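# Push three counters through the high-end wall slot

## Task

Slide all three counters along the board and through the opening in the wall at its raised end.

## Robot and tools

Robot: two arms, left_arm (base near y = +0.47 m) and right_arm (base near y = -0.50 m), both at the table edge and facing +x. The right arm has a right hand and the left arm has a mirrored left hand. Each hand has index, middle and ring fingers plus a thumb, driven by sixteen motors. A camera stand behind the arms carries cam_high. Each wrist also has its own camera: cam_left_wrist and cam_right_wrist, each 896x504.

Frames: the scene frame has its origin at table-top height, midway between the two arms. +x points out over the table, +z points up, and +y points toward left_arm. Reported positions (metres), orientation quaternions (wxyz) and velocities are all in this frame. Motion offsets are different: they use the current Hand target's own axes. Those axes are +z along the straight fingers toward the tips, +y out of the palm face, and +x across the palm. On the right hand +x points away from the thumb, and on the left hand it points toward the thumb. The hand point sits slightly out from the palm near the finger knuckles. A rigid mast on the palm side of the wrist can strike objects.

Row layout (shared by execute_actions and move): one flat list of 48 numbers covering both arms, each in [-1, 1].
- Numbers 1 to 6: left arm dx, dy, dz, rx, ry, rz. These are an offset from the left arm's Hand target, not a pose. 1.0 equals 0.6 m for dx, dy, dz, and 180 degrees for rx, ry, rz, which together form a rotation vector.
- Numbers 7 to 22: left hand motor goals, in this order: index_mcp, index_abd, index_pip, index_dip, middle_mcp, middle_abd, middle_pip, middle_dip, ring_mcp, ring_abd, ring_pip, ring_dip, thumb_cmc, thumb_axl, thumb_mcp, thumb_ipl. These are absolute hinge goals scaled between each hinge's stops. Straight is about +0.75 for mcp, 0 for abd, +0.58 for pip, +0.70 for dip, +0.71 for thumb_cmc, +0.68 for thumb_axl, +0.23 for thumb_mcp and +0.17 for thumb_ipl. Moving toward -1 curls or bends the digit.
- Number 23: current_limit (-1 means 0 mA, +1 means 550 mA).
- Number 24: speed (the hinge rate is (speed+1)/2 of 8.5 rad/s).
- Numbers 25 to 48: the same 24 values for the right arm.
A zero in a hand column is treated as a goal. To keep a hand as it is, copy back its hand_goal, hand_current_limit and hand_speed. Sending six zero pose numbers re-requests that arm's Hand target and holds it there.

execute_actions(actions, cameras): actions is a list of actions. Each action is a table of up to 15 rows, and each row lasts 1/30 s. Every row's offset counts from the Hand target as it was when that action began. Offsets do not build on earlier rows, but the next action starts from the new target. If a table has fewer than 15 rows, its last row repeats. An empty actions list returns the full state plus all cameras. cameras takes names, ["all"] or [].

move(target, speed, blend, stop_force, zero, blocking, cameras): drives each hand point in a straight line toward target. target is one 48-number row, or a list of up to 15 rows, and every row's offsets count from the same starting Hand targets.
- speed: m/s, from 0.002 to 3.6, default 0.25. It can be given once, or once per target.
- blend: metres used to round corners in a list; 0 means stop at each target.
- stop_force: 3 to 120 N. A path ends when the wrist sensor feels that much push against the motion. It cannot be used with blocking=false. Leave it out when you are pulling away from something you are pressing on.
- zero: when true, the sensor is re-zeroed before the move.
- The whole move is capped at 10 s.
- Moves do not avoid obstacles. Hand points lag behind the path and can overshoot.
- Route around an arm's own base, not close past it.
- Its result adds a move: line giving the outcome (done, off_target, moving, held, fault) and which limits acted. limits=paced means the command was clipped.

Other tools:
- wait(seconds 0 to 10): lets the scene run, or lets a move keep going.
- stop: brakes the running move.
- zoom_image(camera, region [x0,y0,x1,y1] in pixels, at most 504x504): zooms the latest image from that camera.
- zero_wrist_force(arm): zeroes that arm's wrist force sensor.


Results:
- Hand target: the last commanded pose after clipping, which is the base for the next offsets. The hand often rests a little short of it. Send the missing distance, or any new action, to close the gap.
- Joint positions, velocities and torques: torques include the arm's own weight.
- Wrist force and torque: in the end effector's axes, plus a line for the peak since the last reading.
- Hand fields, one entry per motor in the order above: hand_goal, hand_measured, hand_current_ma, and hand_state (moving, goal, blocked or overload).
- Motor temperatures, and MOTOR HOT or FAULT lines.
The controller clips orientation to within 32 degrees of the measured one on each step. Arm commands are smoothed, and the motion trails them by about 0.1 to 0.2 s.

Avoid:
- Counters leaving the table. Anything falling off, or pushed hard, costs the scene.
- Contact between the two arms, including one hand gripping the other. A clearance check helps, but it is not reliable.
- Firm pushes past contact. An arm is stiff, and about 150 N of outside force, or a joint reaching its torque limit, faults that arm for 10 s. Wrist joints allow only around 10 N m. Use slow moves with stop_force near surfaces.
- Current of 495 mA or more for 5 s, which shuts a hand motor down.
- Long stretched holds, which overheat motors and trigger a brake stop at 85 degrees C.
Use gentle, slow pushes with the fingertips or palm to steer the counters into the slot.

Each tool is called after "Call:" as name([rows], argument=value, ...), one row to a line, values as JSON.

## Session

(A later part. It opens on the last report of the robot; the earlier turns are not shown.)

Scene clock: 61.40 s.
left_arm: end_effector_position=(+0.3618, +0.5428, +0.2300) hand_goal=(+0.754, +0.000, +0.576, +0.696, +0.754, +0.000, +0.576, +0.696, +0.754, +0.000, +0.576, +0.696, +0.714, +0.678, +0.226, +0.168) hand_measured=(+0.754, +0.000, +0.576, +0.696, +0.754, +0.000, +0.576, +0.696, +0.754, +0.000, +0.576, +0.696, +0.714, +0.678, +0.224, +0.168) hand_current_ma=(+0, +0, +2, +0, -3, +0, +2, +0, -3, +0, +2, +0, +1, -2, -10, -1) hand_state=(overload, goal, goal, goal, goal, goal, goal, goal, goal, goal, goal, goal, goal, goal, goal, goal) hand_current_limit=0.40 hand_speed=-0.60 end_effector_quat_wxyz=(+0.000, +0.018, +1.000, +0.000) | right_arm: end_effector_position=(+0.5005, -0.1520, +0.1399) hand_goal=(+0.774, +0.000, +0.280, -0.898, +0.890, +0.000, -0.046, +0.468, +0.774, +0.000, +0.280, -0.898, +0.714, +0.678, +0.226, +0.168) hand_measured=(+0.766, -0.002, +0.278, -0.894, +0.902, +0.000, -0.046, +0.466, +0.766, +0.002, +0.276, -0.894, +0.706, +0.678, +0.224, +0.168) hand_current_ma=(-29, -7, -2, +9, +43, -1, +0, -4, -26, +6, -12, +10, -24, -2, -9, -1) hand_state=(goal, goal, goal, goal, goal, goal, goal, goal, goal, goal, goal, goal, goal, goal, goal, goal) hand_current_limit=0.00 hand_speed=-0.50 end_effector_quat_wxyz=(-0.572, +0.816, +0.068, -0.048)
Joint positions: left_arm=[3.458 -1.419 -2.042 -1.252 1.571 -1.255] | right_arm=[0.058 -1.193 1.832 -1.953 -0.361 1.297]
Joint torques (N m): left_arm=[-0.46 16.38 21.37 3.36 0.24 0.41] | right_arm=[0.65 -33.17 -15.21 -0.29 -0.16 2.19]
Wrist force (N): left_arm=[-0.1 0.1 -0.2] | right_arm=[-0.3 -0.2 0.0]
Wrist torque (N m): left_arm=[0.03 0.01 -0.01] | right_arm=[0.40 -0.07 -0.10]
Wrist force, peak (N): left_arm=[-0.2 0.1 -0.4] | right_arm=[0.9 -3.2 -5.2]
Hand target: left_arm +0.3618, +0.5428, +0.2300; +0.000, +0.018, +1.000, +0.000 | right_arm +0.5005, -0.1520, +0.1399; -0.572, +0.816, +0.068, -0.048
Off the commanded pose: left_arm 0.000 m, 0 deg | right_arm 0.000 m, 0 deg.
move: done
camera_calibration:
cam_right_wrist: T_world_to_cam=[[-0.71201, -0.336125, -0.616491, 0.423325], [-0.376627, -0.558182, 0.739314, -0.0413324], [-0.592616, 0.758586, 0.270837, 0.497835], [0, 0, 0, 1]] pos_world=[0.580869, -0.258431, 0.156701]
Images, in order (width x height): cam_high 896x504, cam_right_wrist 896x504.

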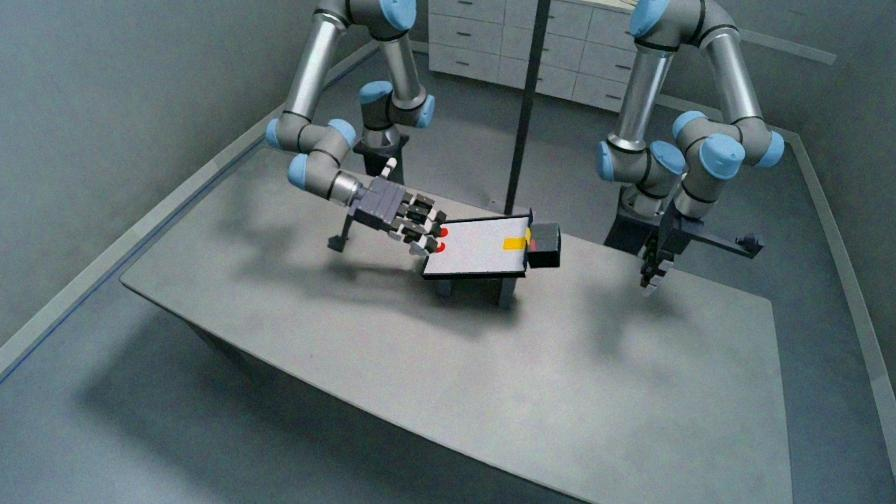

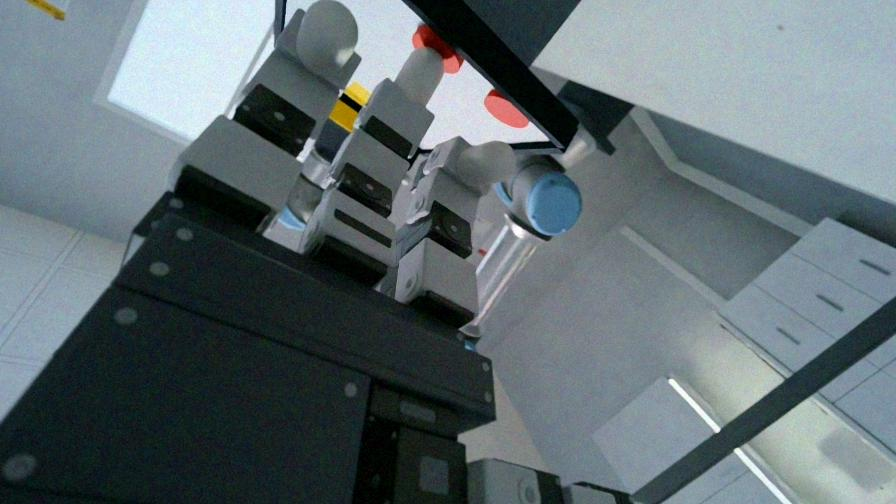

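Call:
move(target=[0,0,0,0,0,0,0.754,0,0.576,0.696,0.754,0,0.576,0.696,0.754,0,0.576,0.696,0.714,0.678,0.226,0.168,0.4,-0.6, 0,-0.0383,-0.0322,0,0,0,0.774,0,0.279,-0.899,0.890,0,-0.047,0.467,0.774,0,0.279,-0.899,0.714,0.678,0.226,0.168,0.0,-0.5], speed=0.12)

Call:
move([
  [0,0,0,0,0,0,0.754,0,0.576,0.696,0.754,0,0.576,0.696,0.754,0,0.576,0.696,0.714,0.678,0.226,0.168,0.4,-0.6, 0,0.0173,-0.0038,0,0,0,0.774,-0.263,0.279,0.265,0.342,0,-0.883,-0.609,0.774,0.263,0.279,0.265,0.714,0.678,0.226,0.168,0.0,-0.5],
  [0,0,0,0,0,0,0.754,0,0.576,0.696,0.754,0,0.576,0.696,0.754,0,0.576,0.696,0.714,0.678,0.226,0.168,0.4,-0.6, 0,0.0428,0.0177,0,0,0,0.774,-0.263,0.279,0.265,0.342,0,-0.883,-0.609,0.774,0.263,0.279,0.265,0.714,0.678,0.226,0.168,0.0,-0.5],
], speed=[0.06, 0.04], cameras=["cam_high", "cam_right_wrist"])

Call:
zoom_image(camera="cam_high", region=[400, 200, 500, 280])

Call:
zoom_image(camera="cam_right_wrist", region=[260, 0, 640, 240])

Scene clock: 66.20 s.
left_arm: end_effector_position=(+0.3618, +0.5428, +0.2300) hand_goal=(+0.754, +0.000, +0.576, +0.696, +0.754, +0.000, +0.576, +0.696, +0.754, +0.000, +0.576, +0.696, +0.714, +0.678, +0.226, +0.168) hand_measured=(+0.754, +0.000, +0.576, +0.696, +0.754, +0.000, +0.576, +0.696, +0.754, +0.000, +0.576, +0.696, +0.714, +0.678, +0.224, +0.168) hand_current_ma=(+0, +0, +2, +0, -3, +0, +2, +0, -3, +0, +2, +0, +1, -2, -10, -1) hand_state=(overload, goal, goal, goal, goal, goal, goal, goal, goal, goal, goal, goal, goal, goal, goal, goal) hand_current_limit=0.40 hand_speed=-0.60 end_effector_quat_wxyz=(+0.000, +0.018, +1.000, +0.000) | right_arm: end_effector_position=(+0.5023, -0.1622, +0.1681) hand_goal=(+0.774, +0.000, +0.280, -0.898, +0.890, +0.000, -0.046, +0.468, +0.774, +0.000, +0.280, -0.898, +0.714, +0.678, +0.226, +0.168) hand_measured=(+0.766, -0.002, +0.278, -0.894, +0.882, -0.002, -0.046, +0.466, +0.766, +0.002, +0.276, -0.894, +0.706, +0.678, +0.224, +0.168) hand_current_ma=(-29, -7, -2, +9, -24, -3, +0, -4, -26, +6, -12, +10, -24, -2, -9, -1) hand_state=(goal, goal, goal, goal, goal, goal, goal, goal, goal, goal, goal, goal, goal, goal, goal, goal) hand_current_limit=0.00 hand_speed=-0.50 end_effector_quat_wxyz=(-0.572, +0.816, +0.068, -0.048)
Joint positions: left_arm=[3.458 -1.419 -2.042 -1.252 1.571 -1.255] | right_arm=[0.04 -1.238 1.796 -1.827 -0.366 1.248]
Joint torques (N m): left_arm=[-1.34 16.62 21.15 3.41 0.02 0.41] | right_arm=[7.16 -30.17 -13.63 -1.71 2.31 2.22]
Wrist force (N): left_arm=[0.0 0.1 -0.1] | right_arm=[-0.5 0.7 0.8]
Wrist torque (N m): left_arm=[0.03 0.00 -0.01] | right_arm=[0.26 -0.02 -0.16]
Wrist force, peak (N): left_arm=[-0.3 0.1 -0.5] | right_arm=[-0.2 1.5 1.3]
Hand target: left_arm +0.3618, +0.5428, +0.2300; +0.000, +0.018, +1.000, +0.000 | right_arm +0.5022, -0.1621, +0.1681; -0.572, +0.816, +0.068, -0.048
Off the commanded pose: left_arm 0.000 m, 0 deg | right_arm 0.000 m, 0 deg.
move: done

Scene clock: 67.63 s.
left_arm: end_effector_position=(+0.3618, +0.5428, +0.2300) hand_goal=(+0.754, +0.000, +0.576, +0.696, +0.754, +0.000, +0.576, +0.696, +0.754, +0.000, +0.576, +0.696, +0.714, +0.678, +0.226, +0.168) hand_measured=(+0.754, +0.000, +0.576, +0.696, +0.754, +0.000, +0.576, +0.696, +0.754, +0.000, +0.576, +0.696, +0.714, +0.678, +0.224, +0.168) hand_current_ma=(+0, +0, +2, +0, -3, +0, +2, +0, -3, +0, +2, +0, +1, -2, -10, -1) hand_state=(overload, goal, goal, goal, goal, goal, goal, goal, goal, goal, goal, goal, goal, goal, goal, goal) hand_current_limit=0.40 hand_speed=-0.60 end_effector_quat_wxyz=(+0.000, +0.018, +1.000, +0.000) | right_arm: end_effector_position=(+0.5019, -0.1609, +0.1402) hand_goal=(+0.774, -0.262, +0.280, +0.266, +0.342, +0.000, -0.882, -0.608, +0.774, +0.264, +0.280, +0.266, +0.714, +0.678, +0.226, +0.168) hand_measured=(+0.766, -0.258, +0.278, +0.264, +0.340, -0.002, -0.876, -0.604, +0.766, +0.260, +0.276, +0.262, +0.706, +0.678, +0.224, +0.168) hand_current_ma=(-29, +9, -2, -8, -5, -3, +18, +10, -26, -9, -12, -9, -24, -2, -9, -1) hand_state=(goal, goal, goal, goal, goal, goal, goal, goal, goal, goal, goal, goal, goal, goal, goal, goal) hand_current_limit=0.00 hand_speed=-0.50 end_effector_quat_wxyz=(-0.572, +0.816, +0.068, -0.048)
Joint positions: left_arm=[3.458 -1.419 -2.042 -1.252 1.571 -1.255] | right_arm=[0.042 -1.199 1.828 -1.902 -0.366 1.254]
Joint torques (N m): left_arm=[0.4 16.12 20.56 3.22 0.08 0.49] | right_arm=[-3.83 -50.95 -25.28 -0.48 2.86 -1.72]
Wrist force (N): left_arm=[-0.2 0.1 -0.5] | right_arm=[-0.3 0.9 0.8]
Wrist torque (N m): left_arm=[0.05 0.00 -0.02] | right_arm=[0.32 -0.05 -0.17]
Wrist force, peak (N): left_arm=[-0.2 0.1 -0.5] | right_arm=[-0.3 1.3 1.1]
Hand target: left_arm +0.3618, +0.5428, +0.2300; +0.000, +0.018, +1.000, +0.000 | right_arm +0.5020, -0.1610, +0.1403; -0.572, +0.816, +0.068, -0.048
Off the commanded pose: left_arm 0.000 m, 0 deg | right_arm 0.000 m, 0 deg.
move: done
camera_calibration:
cam_right_wrist: T_world_to_cam=[[-0.712442, -0.33614, -0.615984, 0.421552], [-0.376107, -0.558166, 0.739591, -0.0462993], [-0.592427, 0.758592, 0.271236, 0.505132], [0, 0, 0, 1]] pos_world=[0.582172, -0.267331, 0.156902]
Images, in order (width x height): cam_high 896x504, cam_right_wrist 896x504.

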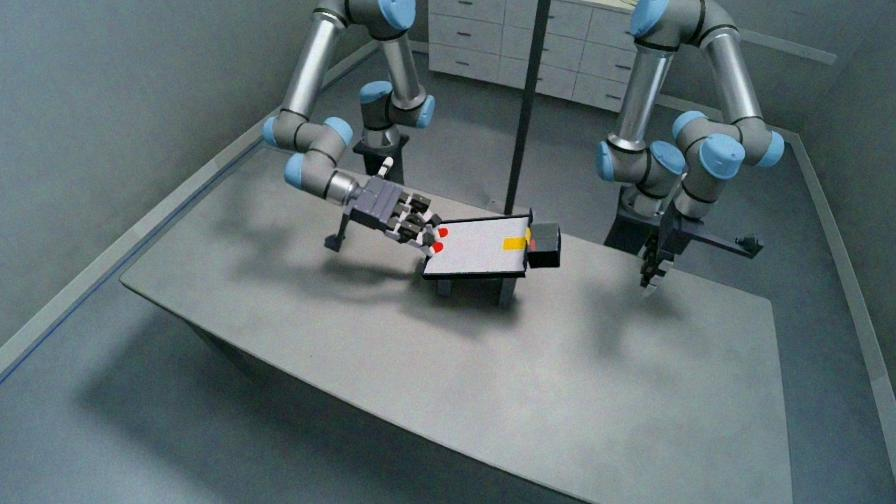

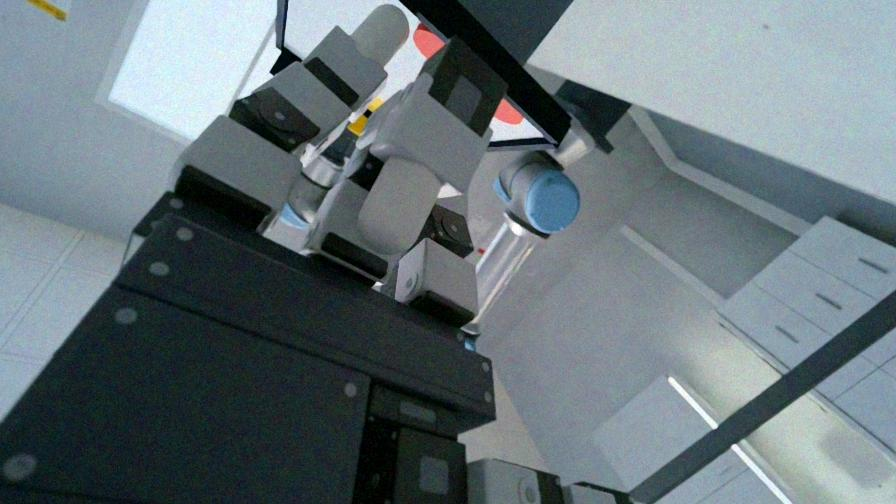

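Scaled by 5.040.

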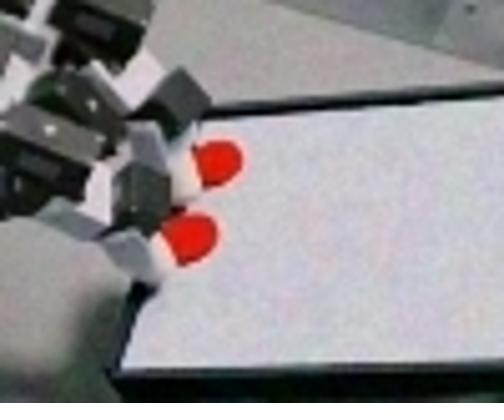

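Scaled by 1.326.

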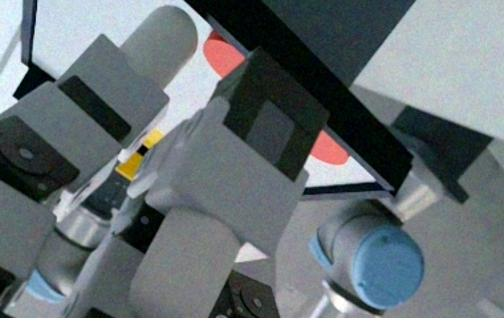

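Call:
move(target=[0,0,0,0,0,0,0.754,0,0.576,0.696,0.754,0,0.576,0.696,0.754,0,0.576,0.696,0.714,0.678,0.226,0.168,0.4,-0.6, 0,0.0102,0.0086,0,0,0,0.774,-0.263,0.279,0.265,0.342,0,-0.883,-0.609,0.774,0.263,0.279,0.265,0.714,0.678,0.226,0.168,0.0,-0.5], speed=0.012, stop_force=3)

Call:
move(target=[0,0,0,0,0,0,0.754,0,0.576,0.696,0.754,0,0.576,0.696,0.754,0,0.576,0.696,0.714,0.678,0.226,0.168,0.4,-0.6, 0,-0.0006,-0.0005,0,0,0,0.774,-0.342,0.279,0.265,0.342,0,-0.883,-0.609,0.774,0.342,0.279,0.265,0.714,0.678,0.226,0.168,0.0,-0.85], speed=0.02, cameras=["cam_high", "cam_right_wrist"])

Call:
zoom_image(camera="cam_high", region=[400, 200, 500, 280])

Call:
zoom_image(camera="cam_right_wrist", region=[260, 0, 640, 240])

Scene clock: 70.57 s.
left_arm: end_effector_position=(+0.3618, +0.5428, +0.2300) hand_goal=(+0.754, +0.000, +0.576, +0.696, +0.754, +0.000, +0.576, +0.696, +0.754, +0.000, +0.576, +0.696, +0.714, +0.678, +0.226, +0.168) hand_measured=(+0.754, +0.000, +0.576, +0.696, +0.754, +0.000, +0.576, +0.696, +0.754, +0.000, +0.576, +0.696, +0.714, +0.678, +0.224, +0.168) hand_current_ma=(+0, +0, +2, +0, -3, +0, +2, +0, -3, +0, +2, +0, +1, -2, -10, -1) hand_state=(overload, goal, goal, goal, goal, goal, goal, goal, goal, goal, goal, goal, goal, goal, goal, goal) hand_current_limit=0.40 hand_speed=-0.60 end_effector_quat_wxyz=(+0.000, +0.018, +1.000, +0.000) | right_arm: end_effector_position=(+0.5016, -0.1588, +0.1343) hand_goal=(+0.774, -0.262, +0.280, +0.266, +0.342, +0.000, -0.882, -0.608, +0.774, +0.264, +0.280, +0.266, +0.714, +0.678, +0.226, +0.168) hand_measured=(+0.776, -0.262, +0.278, +0.264, +0.340, -0.002, -0.876, -0.604, +0.776, +0.262, +0.278, +0.260, +0.706, +0.678, +0.224, +0.168) hand_current_ma=(+4, +2, -4, -7, -5, -3, +18, +10, +4, -5, -5, -15, -24, -2, -9, -1) hand_state=(goal, goal, goal, goal, goal, goal, goal, goal, goal, goal, goal, goal, goal, goal, goal, goal) hand_current_limit=0.00 hand_speed=-0.50 end_effector_quat_wxyz=(-0.572, +0.816, +0.068, -0.048)
Joint positions: left_arm=[3.458 -1.419 -2.042 -1.252 1.571 -1.255] | right_arm=[0.046 -1.189 1.835 -1.928 -0.365 1.264]
Joint torques (N m): left_arm=[-0.26 17.32 21.22 3.39 0.08 0.46] | right_arm=[-6.92 -48.94 -23.55 -3.18 -1.3 -1.6]
Wrist force (N): left_arm=[-0.1 -0.1 -0.2] | right_arm=[-0.1 -0.5 0.0]
Wrist torque (N m): left_arm=[0.02 0.00 0.00] | right_arm=[0.42 -0.04 -0.11]
Wrist force, peak (N): left_arm=[-0.1 0.4 -0.4] | right_arm=[-0.2 -3.9 -5.6]
Hand target: left_arm +0.3618, +0.5428, +0.2300; +0.000, +0.018, +1.000, +0.000 | right_arm +0.5016, -0.1588, +0.1343; -0.572, +0.816, +0.068, -0.048 (not the last commanded pose)
Off the commanded pose: left_arm 0.000 m, 0 deg | right_arm 0.002 m, 0 deg.
move: contact (right_arm)

Scene clock: 71.27 s.
left_arm: end_effector_position=(+0.3618, +0.5428, +0.2300) hand_goal=(+0.754, +0.000, +0.576, +0.696, +0.754, +0.000, +0.576, +0.696, +0.754, +0.000, +0.576, +0.696, +0.714, +0.678, +0.226, +0.168) hand_measured=(+0.754, +0.000, +0.576, +0.696, +0.754, +0.000, +0.576, +0.696, +0.754, +0.000, +0.576, +0.696, +0.714, +0.678, +0.224, +0.168) hand_current_ma=(+0, +0, +2, +0, -3, +0, +2, +0, -3, +0, +2, +0, +1, -2, -10, -1) hand_state=(overload, goal, goal, goal, goal, goal, goal, goal, goal, goal, goal, goal, goal, goal, goal, goal) hand_current_limit=0.40 hand_speed=-0.60 end_effector_quat_wxyz=(+0.000, +0.018, +1.000, +0.000) | right_arm: end_effector_position=(+0.5016, -0.1589, +0.1348) hand_goal=(+0.774, -0.342, +0.280, +0.266, +0.342, +0.000, -0.882, -0.608, +0.774, +0.342, +0.280, +0.266, +0.714, +0.678, +0.226, +0.168) hand_measured=(+0.776, -0.314, +0.280, +0.266, +0.340, -0.002, -0.876, -0.604, +0.774, +0.316, +0.280, +0.264, +0.706, +0.678, +0.224, +0.168) hand_current_ma=(+4, +92, +2, -1, -5, -3, +18, +10, +2, -84, +0, -2, -24, -2, -9, -1) hand_state=(goal, blocked, goal, goal, goal, goal, goal, goal, goal, blocked, goal, goal, goal, goal, goal, goal) hand_current_limit=0.00 hand_speed=-0.85 end_effector_quat_wxyz=(-0.572, +0.816, +0.068, -0.048)
Joint positions: left_arm=[3.458 -1.419 -2.042 -1.252 1.571 -1.255] | right_arm=[0.045 -1.19 1.834 -1.926 -0.365 1.263]
Joint torques (N m): left_arm=[-0.51 16.28 21.22 3.37 -0.05 0.48] | right_arm=[-5.89 -46.58 -21.79 -0.83 -1.09 -1.98]
Wrist force (N): left_arm=[0.0 0.1 -0.3] | right_arm=[-0.2 -0.2 0.5]
Wrist torque (N m): left_arm=[0.05 -0.01 0.00] | right_arm=[0.38 -0.07 -0.08]
Wrist force, peak (N): left_arm=[-0.2 0.2 -0.4] | right_arm=[-0.3 -0.1 1.3]
Hand target: left_arm +0.3618, +0.5428, +0.2300; +0.000, +0.018, +1.000, +0.000 | right_arm +0.5016, -0.1589, +0.1348; -0.572, +0.816, +0.068, -0.048
Off the commanded pose: left_arm 0.000 m, 0 deg | right_arm 0.000 m, 0 deg.
move: done
camera_calibration:
cam_right_wrist: T_world_to_cam=[[-0.712159, -0.336148, -0.616307, 0.418636], [-0.376393, -0.558224, 0.739401, -0.0410855], [-0.592586, 0.758545, 0.271021, 0.505073], [0, 0, 0, 1]] pos_world=[0.58197, -0.265332, 0.151502]
Images, in order (width x height): cam_high 896x504, cam_right_wrist 896x504.

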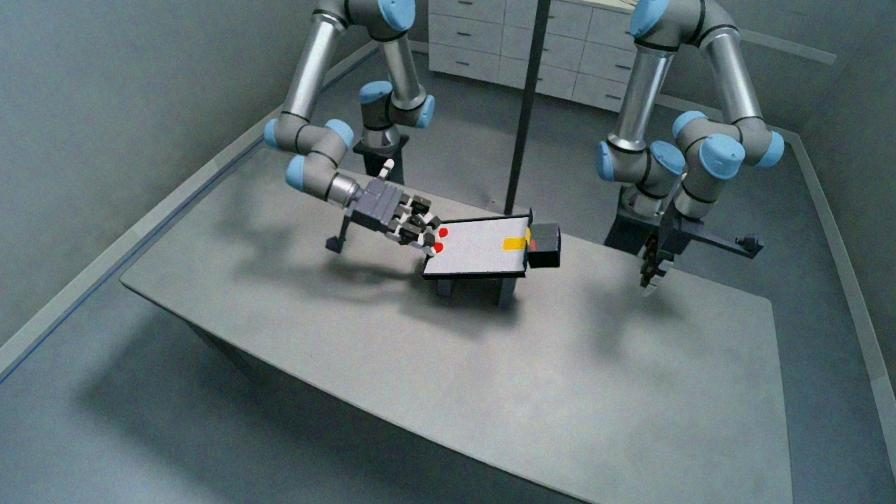

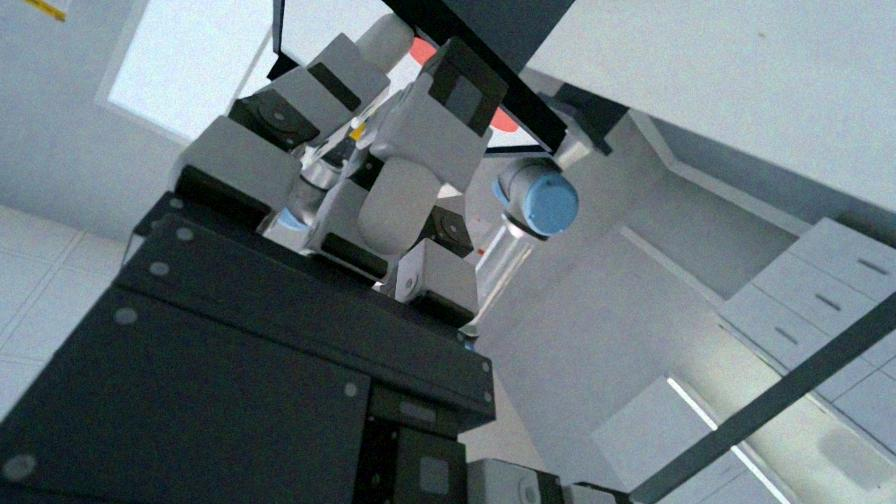

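Scaled by 5.040.

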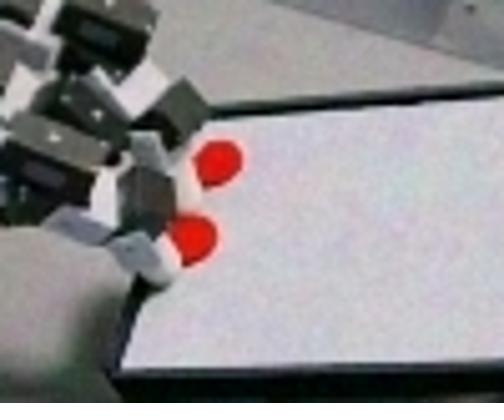

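Scaled by 1.326.

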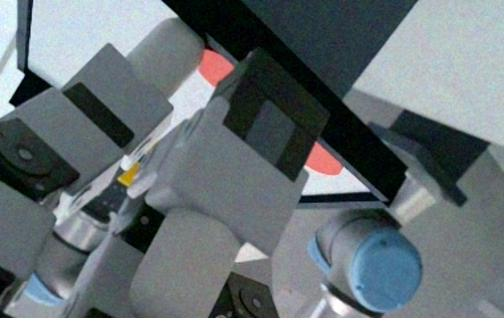

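Call:
move(target=[0,0,0,0,0,0,0.754,0,0.576,0.696,0.754,0,0.576,0.696,0.754,0,0.576,0.696,0.714,0.678,0.226,0.168,0.4,-0.6, -0.0025,-0.2197,0.2617,0,0,0,0.774,-0.342,0.279,0.265,0.342,0,-0.883,-0.609,0.774,0.342,0.279,0.265,0.714,0.678,0.226,0.168,0.0,-0.85], speed=0.12, cameras=["cam_high", "cam_right_wrist"])

Call:
zoom_image(camera="cam_high", region=[480, 200, 580, 280])

Call:
zoom_image(camera="cam_right_wrist", region=[220, 0, 540, 260])

Scene clock: 74.33 s.
left_arm: end_effector_position=(+0.3618, +0.5428, +0.2300) hand_goal=(+0.754, +0.000, +0.576, +0.696, +0.754, +0.000, +0.576, +0.696, +0.754, +0.000, +0.576, +0.696, +0.714, +0.678, +0.226, +0.168) hand_measured=(+0.754, +0.000, +0.576, +0.696, +0.754, +0.000, +0.576, +0.696, +0.754, +0.000, +0.576, +0.696, +0.714, +0.678, +0.224, +0.168) hand_current_ma=(+0, +0, +2, +0, -3, +0, +2, +0, -3, +0, +2, +0, +1, -2, -10, -1) hand_state=(overload, goal, goal, goal, goal, goal, goal, goal, goal, goal, goal, goal, goal, goal, goal, goal) hand_current_limit=0.40 hand_speed=-0.60 end_effector_quat_wxyz=(+0.000, +0.018, +1.000, +0.000) | right_arm: end_effector_position=(+0.4682, +0.0307, +0.2048) hand_goal=(+0.774, -0.342, +0.280, +0.266, +0.342, +0.000, -0.882, -0.608, +0.774, +0.342, +0.280, +0.266, +0.714, +0.678, +0.226, +0.168) hand_measured=(+0.776, -0.316, +0.278, +0.264, +0.340, -0.002, -0.876, -0.604, +0.776, +0.318, +0.278, +0.264, +0.706, +0.678, +0.224, +0.168) hand_current_ma=(+4, +82, -5, -6, -6, -3, +18, +10, +3, -74, -2, -5, -24, -2, -9, -1) hand_state=(goal, blocked, goal, goal, goal, goal, goal, goal, goal, blocked, goal, goal, goal, goal, goal, goal) hand_current_limit=0.00 hand_speed=-0.85 end_effector_quat_wxyz=(-0.572, +0.816, +0.068, -0.048)
Joint positions: left_arm=[3.458 -1.419 -2.042 -1.252 1.571 -1.255] | right_arm=[0.371 -1.055 1.65 -2.701 -0.409 2.144]
Joint torques (N m): left_arm=[-0.57 16.98 21.3 3.53 0.24 0.49] | right_arm=[3.79 -54.67 -24.6 -1.53 3.71 1.26]
Wrist force (N): left_arm=[0.1 0.1 -0.2] | right_arm=[0.1 -0.6 0.0]
Wrist torque (N m): left_arm=[0.04 -0.02 0.00] | right_arm=[0.41 -0.02 -0.09]
Wrist force, peak (N): left_arm=[-0.2 0.3 -0.2] | right_arm=[-0.5 -1.9 -1.8]
Hand target: left_arm +0.3618, +0.5428, +0.2300; +0.000, +0.018, +1.000, +0.000 | right_arm +0.4682, +0.0308, +0.2050; -0.572, +0.816, +0.068, -0.048
Off the commanded pose: left_arm 0.000 m, 0 deg | right_arm 0.000 m, 0 deg.
move: done
camera_calibration:
cam_right_wrist: T_world_to_cam=[[-0.712171, -0.33627, -0.616226, 0.501766], [-0.376343, -0.558124, 0.739502, 0.000308398], [-0.592603, 0.758565, 0.270927, 0.322494], [0, 0, 0, 1]] pos_world=[0.54857, -0.0757312, 0.221601]
Images, in order (width x height): cam_high 896x504, cam_right_wrist 896x504.

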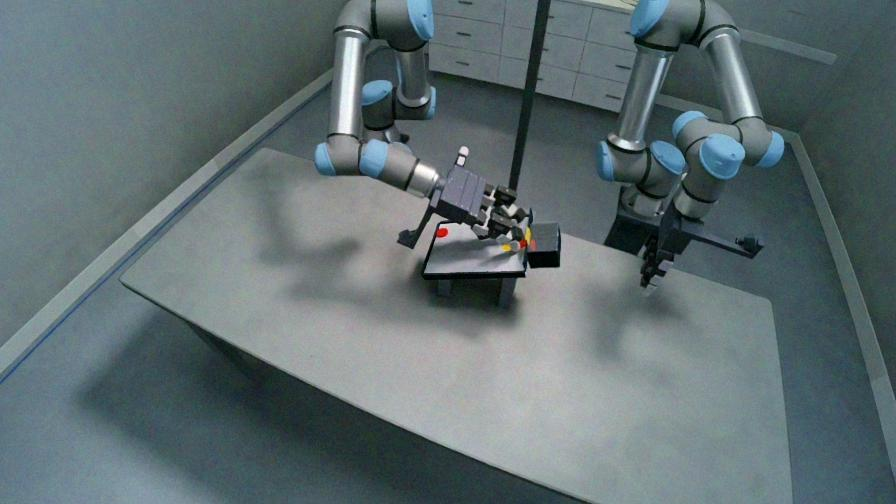

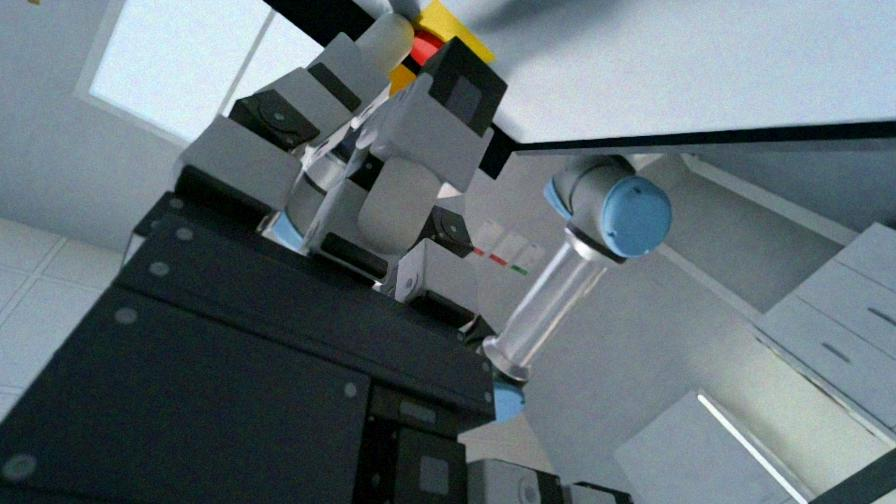

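Scaled by 5.040.

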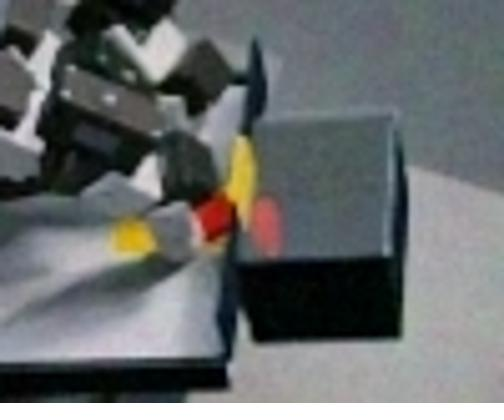

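Scaled by 1.575.

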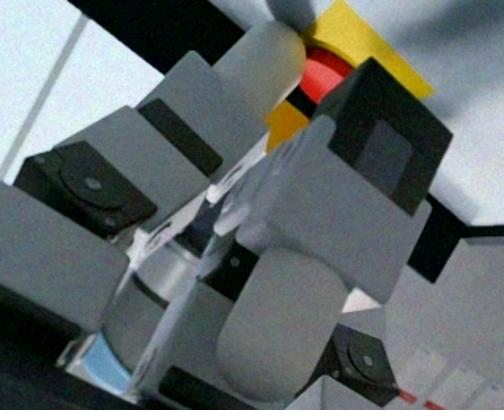

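Call:
move(target=[0,0,0,0,0,0,0.754,0,0.576,0.696,0.754,0,0.576,0.696,0.754,0,0.576,0.696,0.714,0.678,0.226,0.168,0.4,-0.6, 0,-0.0171,0.0204,0,0,0,0.774,-0.342,0.279,0.265,0.342,0,-0.883,-0.609,0.774,0.342,0.279,0.265,0.714,0.678,0.226,0.168,0.0,-0.85], speed=0.012, stop_force=3)

Call:
move(target=[0,0,0,0,0,0,0.754,0,0.576,0.696,0.754,0,0.576,0.696,0.754,0,0.576,0.696,0.714,0.678,0.226,0.168,0.4,-0.6, 0,0.0004,-0.0018,0,0,0,0.774,-0.37,0.279,0.265,0.342,0,-0.883,-0.609,0.774,0.37,0.279,0.265,0.714,0.678,0.226,0.168,0.0,-0.85], speed=0.02)

Call:
move(target=[0,0,0,0,0,0,0.754,0,0.576,0.696,0.754,0,0.576,0.696,0.754,0,0.576,0.696,0.714,0.678,0.226,0.168,0.4,-0.6, 0.0183,0,0,0,0,0,0.774,-0.37,0.279,0.265,0.342,0,-0.883,-0.609,0.774,0.37,0.279,0.265,0.714,0.678,0.226,0.168,0.0,-0.85], speed=0.01, stop_force=3, cameras=["cam_high", "cam_right_wrist"])

Call:
zoom_image(camera="cam_right_wrist", region=[220, 0, 540, 260])

Call:
zoom_image(camera="cam_high", region=[480, 200, 580, 280])

Scene clock: 77.53 s.
left_arm: end_effector_position=(+0.3618, +0.5428, +0.2300) hand_goal=(+0.754, +0.000, +0.576, +0.696, +0.754, +0.000, +0.576, +0.696, +0.754, +0.000, +0.576, +0.696, +0.714, +0.678, +0.226, +0.168) hand_measured=(+0.754, +0.000, +0.576, +0.696, +0.754, +0.000, +0.576, +0.696, +0.754, +0.000, +0.576, +0.696, +0.714, +0.678, +0.224, +0.168) hand_current_ma=(+0, +0, +2, +0, -3, +0, +2, +0, -3, +0, +2, +0, +1, -2, -10, -1) hand_state=(overload, goal, goal, goal, goal, goal, goal, goal, goal, goal, goal, goal, goal, goal, goal, goal) hand_current_limit=0.40 hand_speed=-0.60 end_effector_quat_wxyz=(+0.000, +0.018, +1.000, +0.000) | right_arm: end_effector_position=(+0.4662, +0.0427, +0.2094) hand_goal=(+0.774, -0.342, +0.280, +0.266, +0.342, +0.000, -0.882, -0.608, +0.774, +0.342, +0.280, +0.266, +0.714, +0.678, +0.226, +0.168) hand_measured=(+0.772, -0.318, +0.274, +0.262, +0.340, -0.002, -0.876, -0.604, +0.772, +0.320, +0.274, +0.262, +0.706, +0.678, +0.224, +0.168) hand_current_ma=(-3, +71, -20, -13, -6, -3, +18, +10, -8, -68, -21, -12, -24, -2, -9, -1) hand_state=(goal, blocked, goal, goal, goal, goal, goal, goal, goal, blocked, goal, goal, goal, goal, goal, goal) hand_current_limit=0.00 hand_speed=-0.85 end_effector_quat_wxyz=(-0.572, +0.816, +0.068, -0.048)
Joint positions: left_arm=[3.458 -1.419 -2.042 -1.252 1.571 -1.255] | right_arm=[0.39 -1.043 1.626 -2.725 -0.419 2.184]
Joint torques (N m): left_arm=[-0.11 16.61 21.33 3.46 0.2 0.58] | right_arm=[-6.41 -55.4 -11.14 -0.52 3.52 0.52]
Wrist force (N): left_arm=[-0.1 0.1 -0.2] | right_arm=[0.1 -1.3 -3.0]
Wrist torque (N m): left_arm=[0.03 0.01 -0.01] | right_arm=[0.57 0.06 -0.08]
Wrist force, peak (N): left_arm=[-0.2 0.3 -0.4] | right_arm=[0.1 -2.2 -6.0]
Hand target: left_arm +0.3618, +0.5428, +0.2300; +0.000, +0.018, +1.000, +0.000 | right_arm +0.4662, +0.0427, +0.2094; -0.572, +0.816, +0.068, -0.048 (not the last commanded pose)
Off the commanded pose: left_arm 0.000 m, 0 deg | right_arm 0.003 m, 0 deg.
move: contact (right_arm)

Scene clock: 78.23 s.
left_arm: end_effector_position=(+0.3618, +0.5428, +0.2300) hand_goal=(+0.754, +0.000, +0.576, +0.696, +0.754, +0.000, +0.576, +0.696, +0.754, +0.000, +0.576, +0.696, +0.714, +0.678, +0.226, +0.168) hand_measured=(+0.754, +0.000, +0.576, +0.696, +0.754, +0.000, +0.576, +0.696, +0.754, +0.000, +0.576, +0.696, +0.714, +0.678, +0.224, +0.168) hand_current_ma=(+0, +0, +2, +0, -3, +0, +2, +0, -3, +0, +2, +0, +1, -2, -10, -1) hand_state=(overload, goal, goal, goal, goal, goal, goal, goal, goal, goal, goal, goal, goal, goal, goal, goal) hand_current_limit=0.40 hand_speed=-0.60 end_effector_quat_wxyz=(+0.000, +0.018, +1.000, +0.000) | right_arm: end_effector_position=(+0.4664, +0.0416, +0.2095) hand_goal=(+0.774, -0.370, +0.280, +0.266, +0.342, +0.000, -0.882, -0.608, +0.774, +0.370, +0.280, +0.266, +0.714, +0.678, +0.226, +0.168) hand_measured=(+0.774, -0.332, +0.274, +0.262, +0.340, -0.002, -0.876, -0.604, +0.772, +0.332, +0.274, +0.262, +0.706, +0.678, +0.224, +0.168) hand_current_ma=(-2, +127, -18, -13, -6, -3, +18, +10, -6, -126, -20, -12, -24, -2, -9, -1) hand_state=(goal, blocked, goal, goal, goal, goal, goal, goal, goal, blocked, goal, goal, goal, goal, goal, goal) hand_current_limit=0.00 hand_speed=-0.85 end_effector_quat_wxyz=(-0.572, +0.816, +0.068, -0.048)
Joint positions: left_arm=[3.458 -1.419 -2.042 -1.252 1.571 -1.255] | right_arm=[0.388 -1.045 1.628 -2.722 -0.418 2.181]
Joint torques (N m): left_arm=[-0.22 16.33 20.82 3.57 0.2 0.54] | right_arm=[-2.14 -52.21 -13.76 -1.25 3.67 -0.98]
Wrist force (N): left_arm=[-0.1 0.2 -0.2] | right_arm=[0.0 -0.8 -0.7]
Wrist torque (N m): left_arm=[0.04 0.00 -0.01] | right_arm=[0.45 -0.02 -0.08]
Wrist force, peak (N): left_arm=[-0.3 0.0 -0.4] | right_arm=[0.0 -1.3 -3.2]
Hand target: left_arm +0.3618, +0.5428, +0.2300; +0.000, +0.018, +1.000, +0.000 | right_arm +0.4664, +0.0416, +0.2095; -0.572, +0.816, +0.068, -0.048
Off the commanded pose: left_arm 0.000 m, 0 deg | right_arm 0.000 m, 0 deg.
move: done

Scene clock: 79.97 s.
left_arm: end_effector_position=(+0.3618, +0.5428, +0.2300) hand_goal=(+0.754, +0.000, +0.576, +0.696, +0.754, +0.000, +0.576, +0.696, +0.754, +0.000, +0.576, +0.696, +0.714, +0.678, +0.226, +0.168) hand_measured=(+0.754, +0.000, +0.576, +0.696, +0.754, +0.000, +0.576, +0.696, +0.754, +0.000, +0.576, +0.696, +0.714, +0.678, +0.224, +0.168) hand_current_ma=(+0, +0, +2, +0, -3, +0, +2, +0, -3, +0, +2, +0, +1, -2, -10, -1) hand_state=(overload, goal, goal, goal, goal, goal, goal, goal, goal, goal, goal, goal, goal, goal, goal, goal) hand_current_limit=0.40 hand_speed=-0.60 end_effector_quat_wxyz=(+0.000, +0.018, +1.000, +0.000) | right_arm: end_effector_position=(+0.4734, +0.0428, +0.2095) hand_goal=(+0.774, -0.370, +0.280, +0.266, +0.342, +0.000, -0.882, -0.608, +0.774, +0.370, +0.280, +0.266, +0.714, +0.678, +0.226, +0.168) hand_measured=(+0.774, -0.330, +0.268, +0.256, +0.340, -0.002, -0.876, -0.604, +0.772, +0.350, +0.276, +0.262, +0.706, +0.678, +0.224, +0.168) hand_current_ma=(+2, +132, -39, -35, -6, -3, +18, +10, -5, -62, -11, -12, -24, -2, -9, -1) hand_state=(goal, blocked, goal, goal, goal, goal, goal, goal, goal, blocked, goal, goal, goal, goal, goal, goal) hand_current_limit=0.00 hand_speed=-0.85 end_effector_quat_wxyz=(-0.572, +0.816, +0.068, -0.048)
Joint positions: left_arm=[3.458 -1.419 -2.042 -1.252 1.571 -1.255] | right_arm=[0.386 -1.033 1.607 -2.708 -0.416 2.175]
Joint torques (N m): left_arm=[-1.1 16.79 20.6 3.53 0.16 0.58] | right_arm=[6.37 -55.25 -13.75 -3.55 -1.67 1.95]
Wrist force (N): left_arm=[-0.2 0.3 -0.1] | right_arm=[-1.6 -1.4 -2.1]
Wrist torque (N m): left_arm=[0.05 0.03 -0.02] | right_arm=[0.51 -0.17 -0.16]
Wrist force, peak (N): left_arm=[-0.4 0.3 -0.2] | right_arm=[-3.2 -1.8 -2.2]
Hand target: left_arm +0.3618, +0.5428, +0.2300; +0.000, +0.018, +1.000, +0.000 | right_arm +0.4734, +0.0428, +0.2095; -0.572, +0.816, +0.068, -0.048 (not the last commanded pose)
Off the commanded pose: left_arm 0.000 m, 0 deg | right_arm 0.004 m, 0 deg.
move: contact (right_arm)
camera_calibration:
cam_right_wrist: T_world_to_cam=[[-0.712126, -0.336154, -0.616341, 0.512372], [-0.376384, -0.558279, 0.739365, 0.00554858], [-0.592631, 0.758502, 0.271042, 0.315049], [0, 0, 0, 1]] pos_world=[0.55367, -0.0636318, 0.226302]
Images, in order (width x height): cam_high 896x504, cam_right_wrist 896x504.

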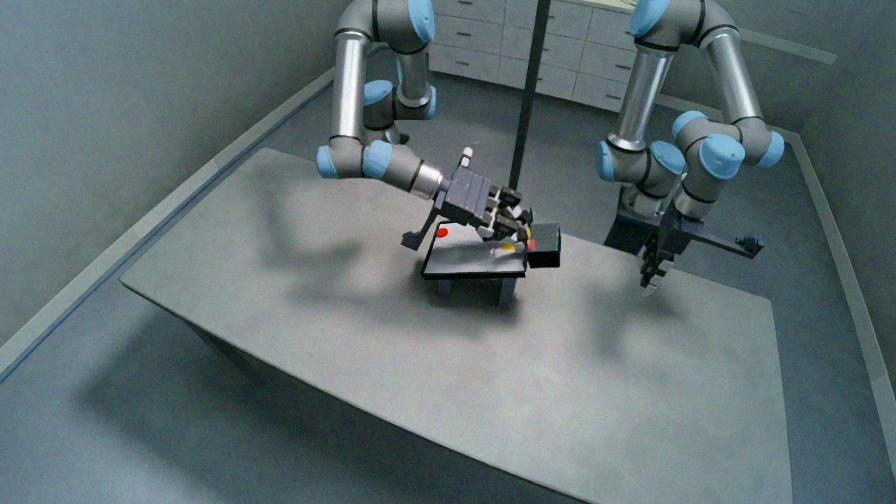

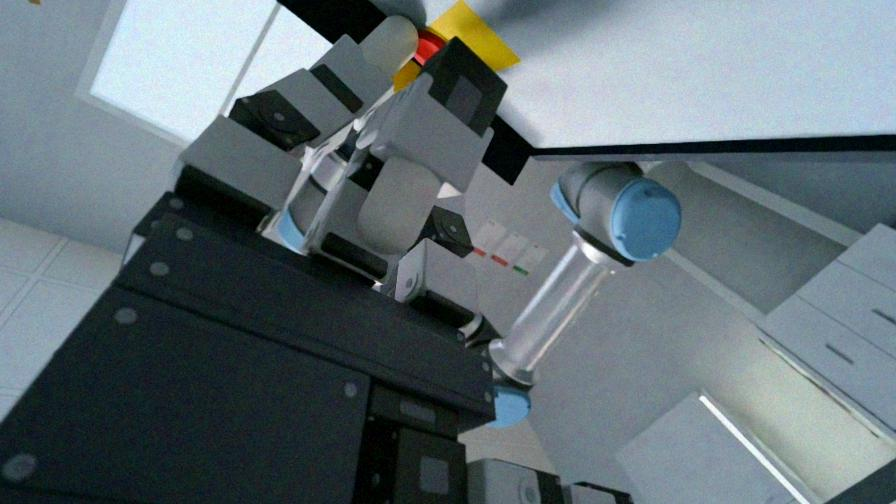

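Scaled by 1.575.

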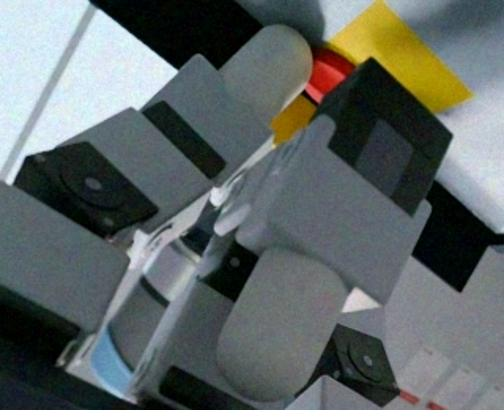

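Scaled by 5.040.

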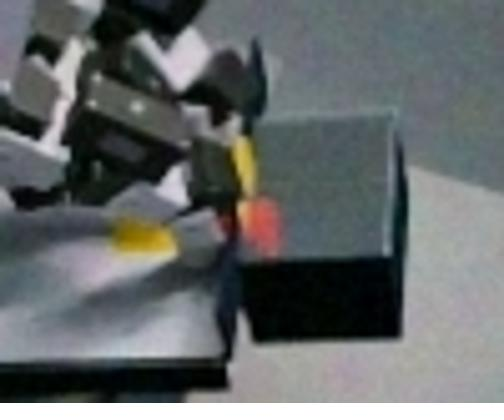

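Call:
move([
  [0,0,0,0,0,0,0.754,0,0.576,0.696,0.754,0,0.576,0.696,0.754,0,0.576,0.696,0.714,0.678,0.226,0.168,0.4,-0.6, 0,0,0,0,0,0,0.774,-0.37,0.279,0.265,0.342,0,-0.883,-0.609,0.774,0.1,0.279,-0.899,0.714,0.678,0.226,0.168,0.0,-0.7],
  [0,0,0,0,0,0,0.754,0,0.576,0.696,0.754,0,0.576,0.696,0.754,0,0.576,0.696,0.714,0.678,0.226,0.168,0.4,-0.6, 0,0,0,0,0,0,0.774,-0.37,0.279,0.265,0.904,-0.122,-0.451,0.852,0.774,0.1,0.279,-0.899,0.714,0.678,0.226,0.168,0.0,-0.75],
], speed=0.02)

Call:
move([
  [0,0,0,0,0,0,0.754,0,0.576,0.696,0.754,0,0.576,0.696,0.754,0,0.576,0.696,0.714,0.678,0.226,0.168,0.4,-0.6, 0,0,0,0,0,0,0.774,-0.37,0.279,0.265,0.911,-0.115,-0.343,0.739,0.774,0.1,0.279,-0.899,0.714,0.678,0.226,0.168,0.0,-0.9],
  [0,0,0,0,0,0,0.754,0,0.576,0.696,0.754,0,0.576,0.696,0.754,0,0.576,0.696,0.714,0.678,0.226,0.168,0.4,-0.6, -0.004,0,0,0,0,0,0.774,-0.345,0.279,0.265,0.908,-0.11,-0.212,0.612,0.774,0.1,0.279,-0.899,0.714,0.678,0.226,0.168,0.0,-0.9],
  [0,0,0,0,0,0,0.754,0,0.576,0.696,0.754,0,0.576,0.696,0.754,0,0.576,0.696,0.714,0.678,0.226,0.168,0.4,-0.6, -0.0167,0,0,0,0,0,0.774,-0.3,0.279,0.265,0.908,-0.11,-0.212,0.612,0.774,0.1,0.279,-0.899,0.714,0.678,0.226,0.168,0.0,-0.9],
  [0,0,0,0,0,0,0.754,0,0.576,0.696,0.754,0,0.576,0.696,0.754,0,0.576,0.696,0.714,0.678,0.226,0.168,0.4,-0.6, -0.0167,0,0,0,0,0,0.774,-0.3,0.279,0.265,0.89,-0.11,-0.047,0.467,0.774,0.1,0.279,-0.899,0.714,0.678,0.226,0.168,0.0,-0.9],
], speed=0.012, cameras=["cam_high", "cam_right_wrist"])

Call:
zoom_image(camera="cam_right_wrist", region=[220, 0, 540, 260])

Call:
zoom_image(camera="cam_high", region=[480, 200, 580, 280])

Scene clock: 85.17 s.
left_arm: end_effector_position=(+0.3618, +0.5428, +0.2300) hand_goal=(+0.754, +0.000, +0.576, +0.696, +0.754, +0.000, +0.576, +0.696, +0.754, +0.000, +0.576, +0.696, +0.714, +0.678, +0.226, +0.168) hand_measured=(+0.754, +0.000, +0.576, +0.696, +0.754, +0.000, +0.576, +0.696, +0.754, +0.000, +0.576, +0.696, +0.714, +0.678, +0.224, +0.168) hand_current_ma=(+0, +0, +2, +0, -3, +0, +2, +0, -3, +0, +2, +0, +1, -2, -10, -1) hand_state=(overload, goal, goal, goal, goal, goal, goal, goal, goal, goal, goal, goal, goal, goal, goal, goal) hand_current_limit=0.40 hand_speed=-0.60 end_effector_quat_wxyz=(+0.000, +0.018, +1.000, +0.000) | right_arm: end_effector_position=(+0.4734, +0.0428, +0.2095) hand_goal=(+0.774, -0.370, +0.280, +0.266, +0.904, -0.122, -0.450, +0.852, +0.774, +0.100, +0.280, -0.898, +0.714, +0.678, +0.226, +0.168) hand_measured=(+0.774, -0.330, +0.268, +0.256, +0.884, -0.118, -0.452, +0.848, +0.768, +0.102, +0.276, -0.894, +0.706, +0.678, +0.224, +0.168) hand_current_ma=(+2, +132, -39, -35, -77, +8, -7, -9, -22, +7, -11, +11, -24, -2, -9, -1) hand_state=(goal, blocked, goal, goal, blocked, goal, goal, goal, goal, goal, goal, goal, goal, goal, goal, goal) hand_current_limit=0.00 hand_speed=-0.75 end_effector_quat_wxyz=(-0.572, +0.816, +0.068, -0.048)
Joint positions: left_arm=[3.458 -1.419 -2.042 -1.252 1.571 -1.255] | right_arm=[0.386 -1.033 1.607 -2.708 -0.416 2.175]
Joint torques (N m): left_arm=[-0.4 16.62 21.35 3.49 0.33 0.53] | right_arm=[2.92 -52.95 -23.27 -3.7 -1.45 0.23]
Wrist force (N): left_arm=[0.0 0.0 -0.3] | right_arm=[-2.8 -1.0 -1.6]
Wrist torque (N m): left_arm=[0.03 -0.01 -0.01] | right_arm=[0.42 -0.31 -0.18]
Wrist force, peak (N): left_arm=[-0.3 0.5 -0.2] | right_arm=[-2.9 -0.9 -1.9]
Hand target: left_arm +0.3618, +0.5428, +0.2300; +0.000, +0.018, +1.000, +0.000 | right_arm +0.4734, +0.0428, +0.2095; -0.572, +0.816, +0.068, -0.048
Off the commanded pose: left_arm 0.000 m, 0 deg | right_arm 0.000 m, 0 deg.
move: done

Scene clock: 89.13 s.
left_arm: end_effector_position=(+0.3618, +0.5428, +0.2300) hand_goal=(+0.754, +0.000, +0.576, +0.696, +0.754, +0.000, +0.576, +0.696, +0.754, +0.000, +0.576, +0.696, +0.714, +0.678, +0.226, +0.168) hand_measured=(+0.754, +0.000, +0.576, +0.696, +0.754, +0.000, +0.576, +0.696, +0.754, +0.000, +0.576, +0.696, +0.714, +0.678, +0.224, +0.168) hand_current_ma=(+0, +0, +2, +0, -3, +0, +2, +0, -3, +0, +2, +0, +1, -2, -10, -1) hand_state=(overload, goal, goal, goal, goal, goal, goal, goal, goal, goal, goal, goal, goal, goal, goal, goal) hand_current_limit=0.40 hand_speed=-0.60 end_effector_quat_wxyz=(+0.000, +0.018, +1.000, +0.000) | right_arm: end_effector_position=(+0.4635, +0.0411, +0.2095) hand_goal=(+0.774, -0.300, +0.280, +0.266, +0.890, -0.110, -0.046, +0.468, +0.774, +0.100, +0.280, -0.898, +0.714, +0.678, +0.226, +0.168) hand_measured=(+0.768, -0.298, +0.278, +0.264, +0.880, -0.114, -0.054, +0.470, +0.768, +0.102, +0.276, -0.894, +0.706, +0.678, +0.224, +0.168) hand_current_ma=(-23, +3, -3, -4, -31, -12, -22, +7, -22, +7, -11, +10, -24, -2, -9, -1) hand_state=(goal, goal, goal, goal, goal, goal, goal, goal, goal, goal, goal, goal, goal, goal, goal, goal) hand_current_limit=0.00 hand_speed=-0.90 end_effector_quat_wxyz=(-0.572, +0.816, +0.068, -0.048)
Joint positions: left_arm=[3.458 -1.419 -2.042 -1.252 1.571 -1.255] | right_arm=[0.389 -1.05 1.636 -2.728 -0.418 2.183]
Joint torques (N m): left_arm=[-0.57 15.7 20.98 3.58 0.25 0.46] | right_arm=[-1.31 -36.8 -24.54 -0.83 1.21 -1.44]
Wrist force (N): left_arm=[-0.3 0.1 -0.1] | right_arm=[-0.2 0.6 0.7]
Wrist torque (N m): left_arm=[0.02 0.03 -0.03] | right_arm=[0.23 -0.07 -0.16]
Wrist force, peak (N): left_arm=[-0.2 0.4 -0.3] | right_arm=[-2.6 -1.0 -2.4]
Hand target: left_arm +0.3618, +0.5428, +0.2300; +0.000, +0.018, +1.000, +0.000 | right_arm +0.4635, +0.0411, +0.2095; -0.572, +0.816, +0.068, -0.048
Off the commanded pose: left_arm 0.000 m, 0 deg | right_arm 0.000 m, 0 deg.
move: done
camera_calibration:
cam_right_wrist: T_world_to_cam=[[-0.712139, -0.336174, -0.616316, 0.50475], [-0.37636, -0.558267, 0.739385, 0.000856308], [-0.592631, 0.758502, 0.271042, 0.310472], [0, 0, 0, 1]] pos_world=[0.54377, -0.0653318, 0.226302]
Images, in order (width x height): cam_high 896x504, cam_right_wrist 896x504.

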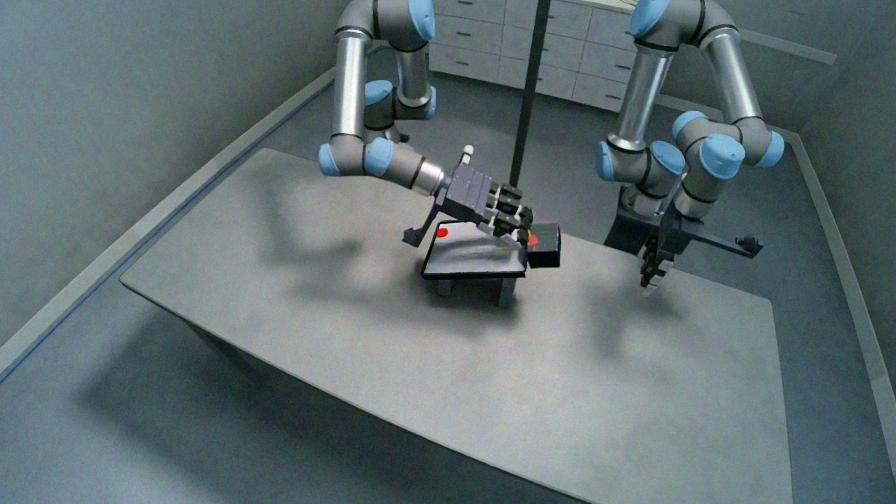

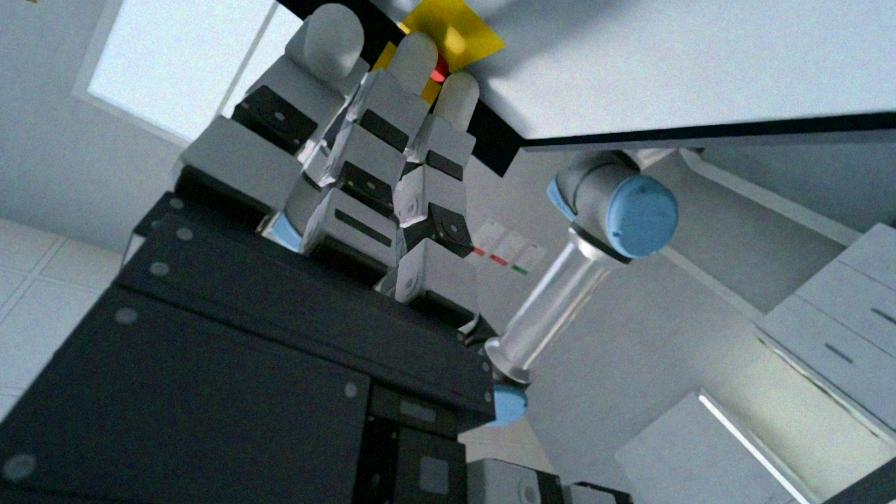

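Scaled by 1.575.

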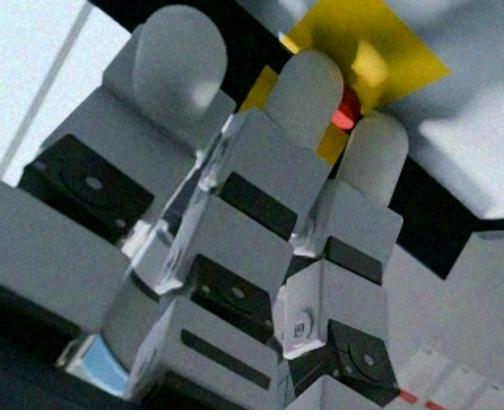

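Scaled by 5.040.

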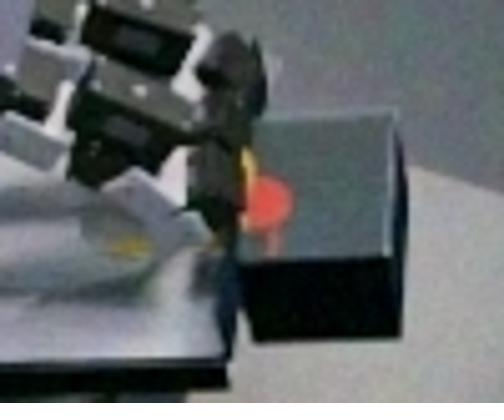

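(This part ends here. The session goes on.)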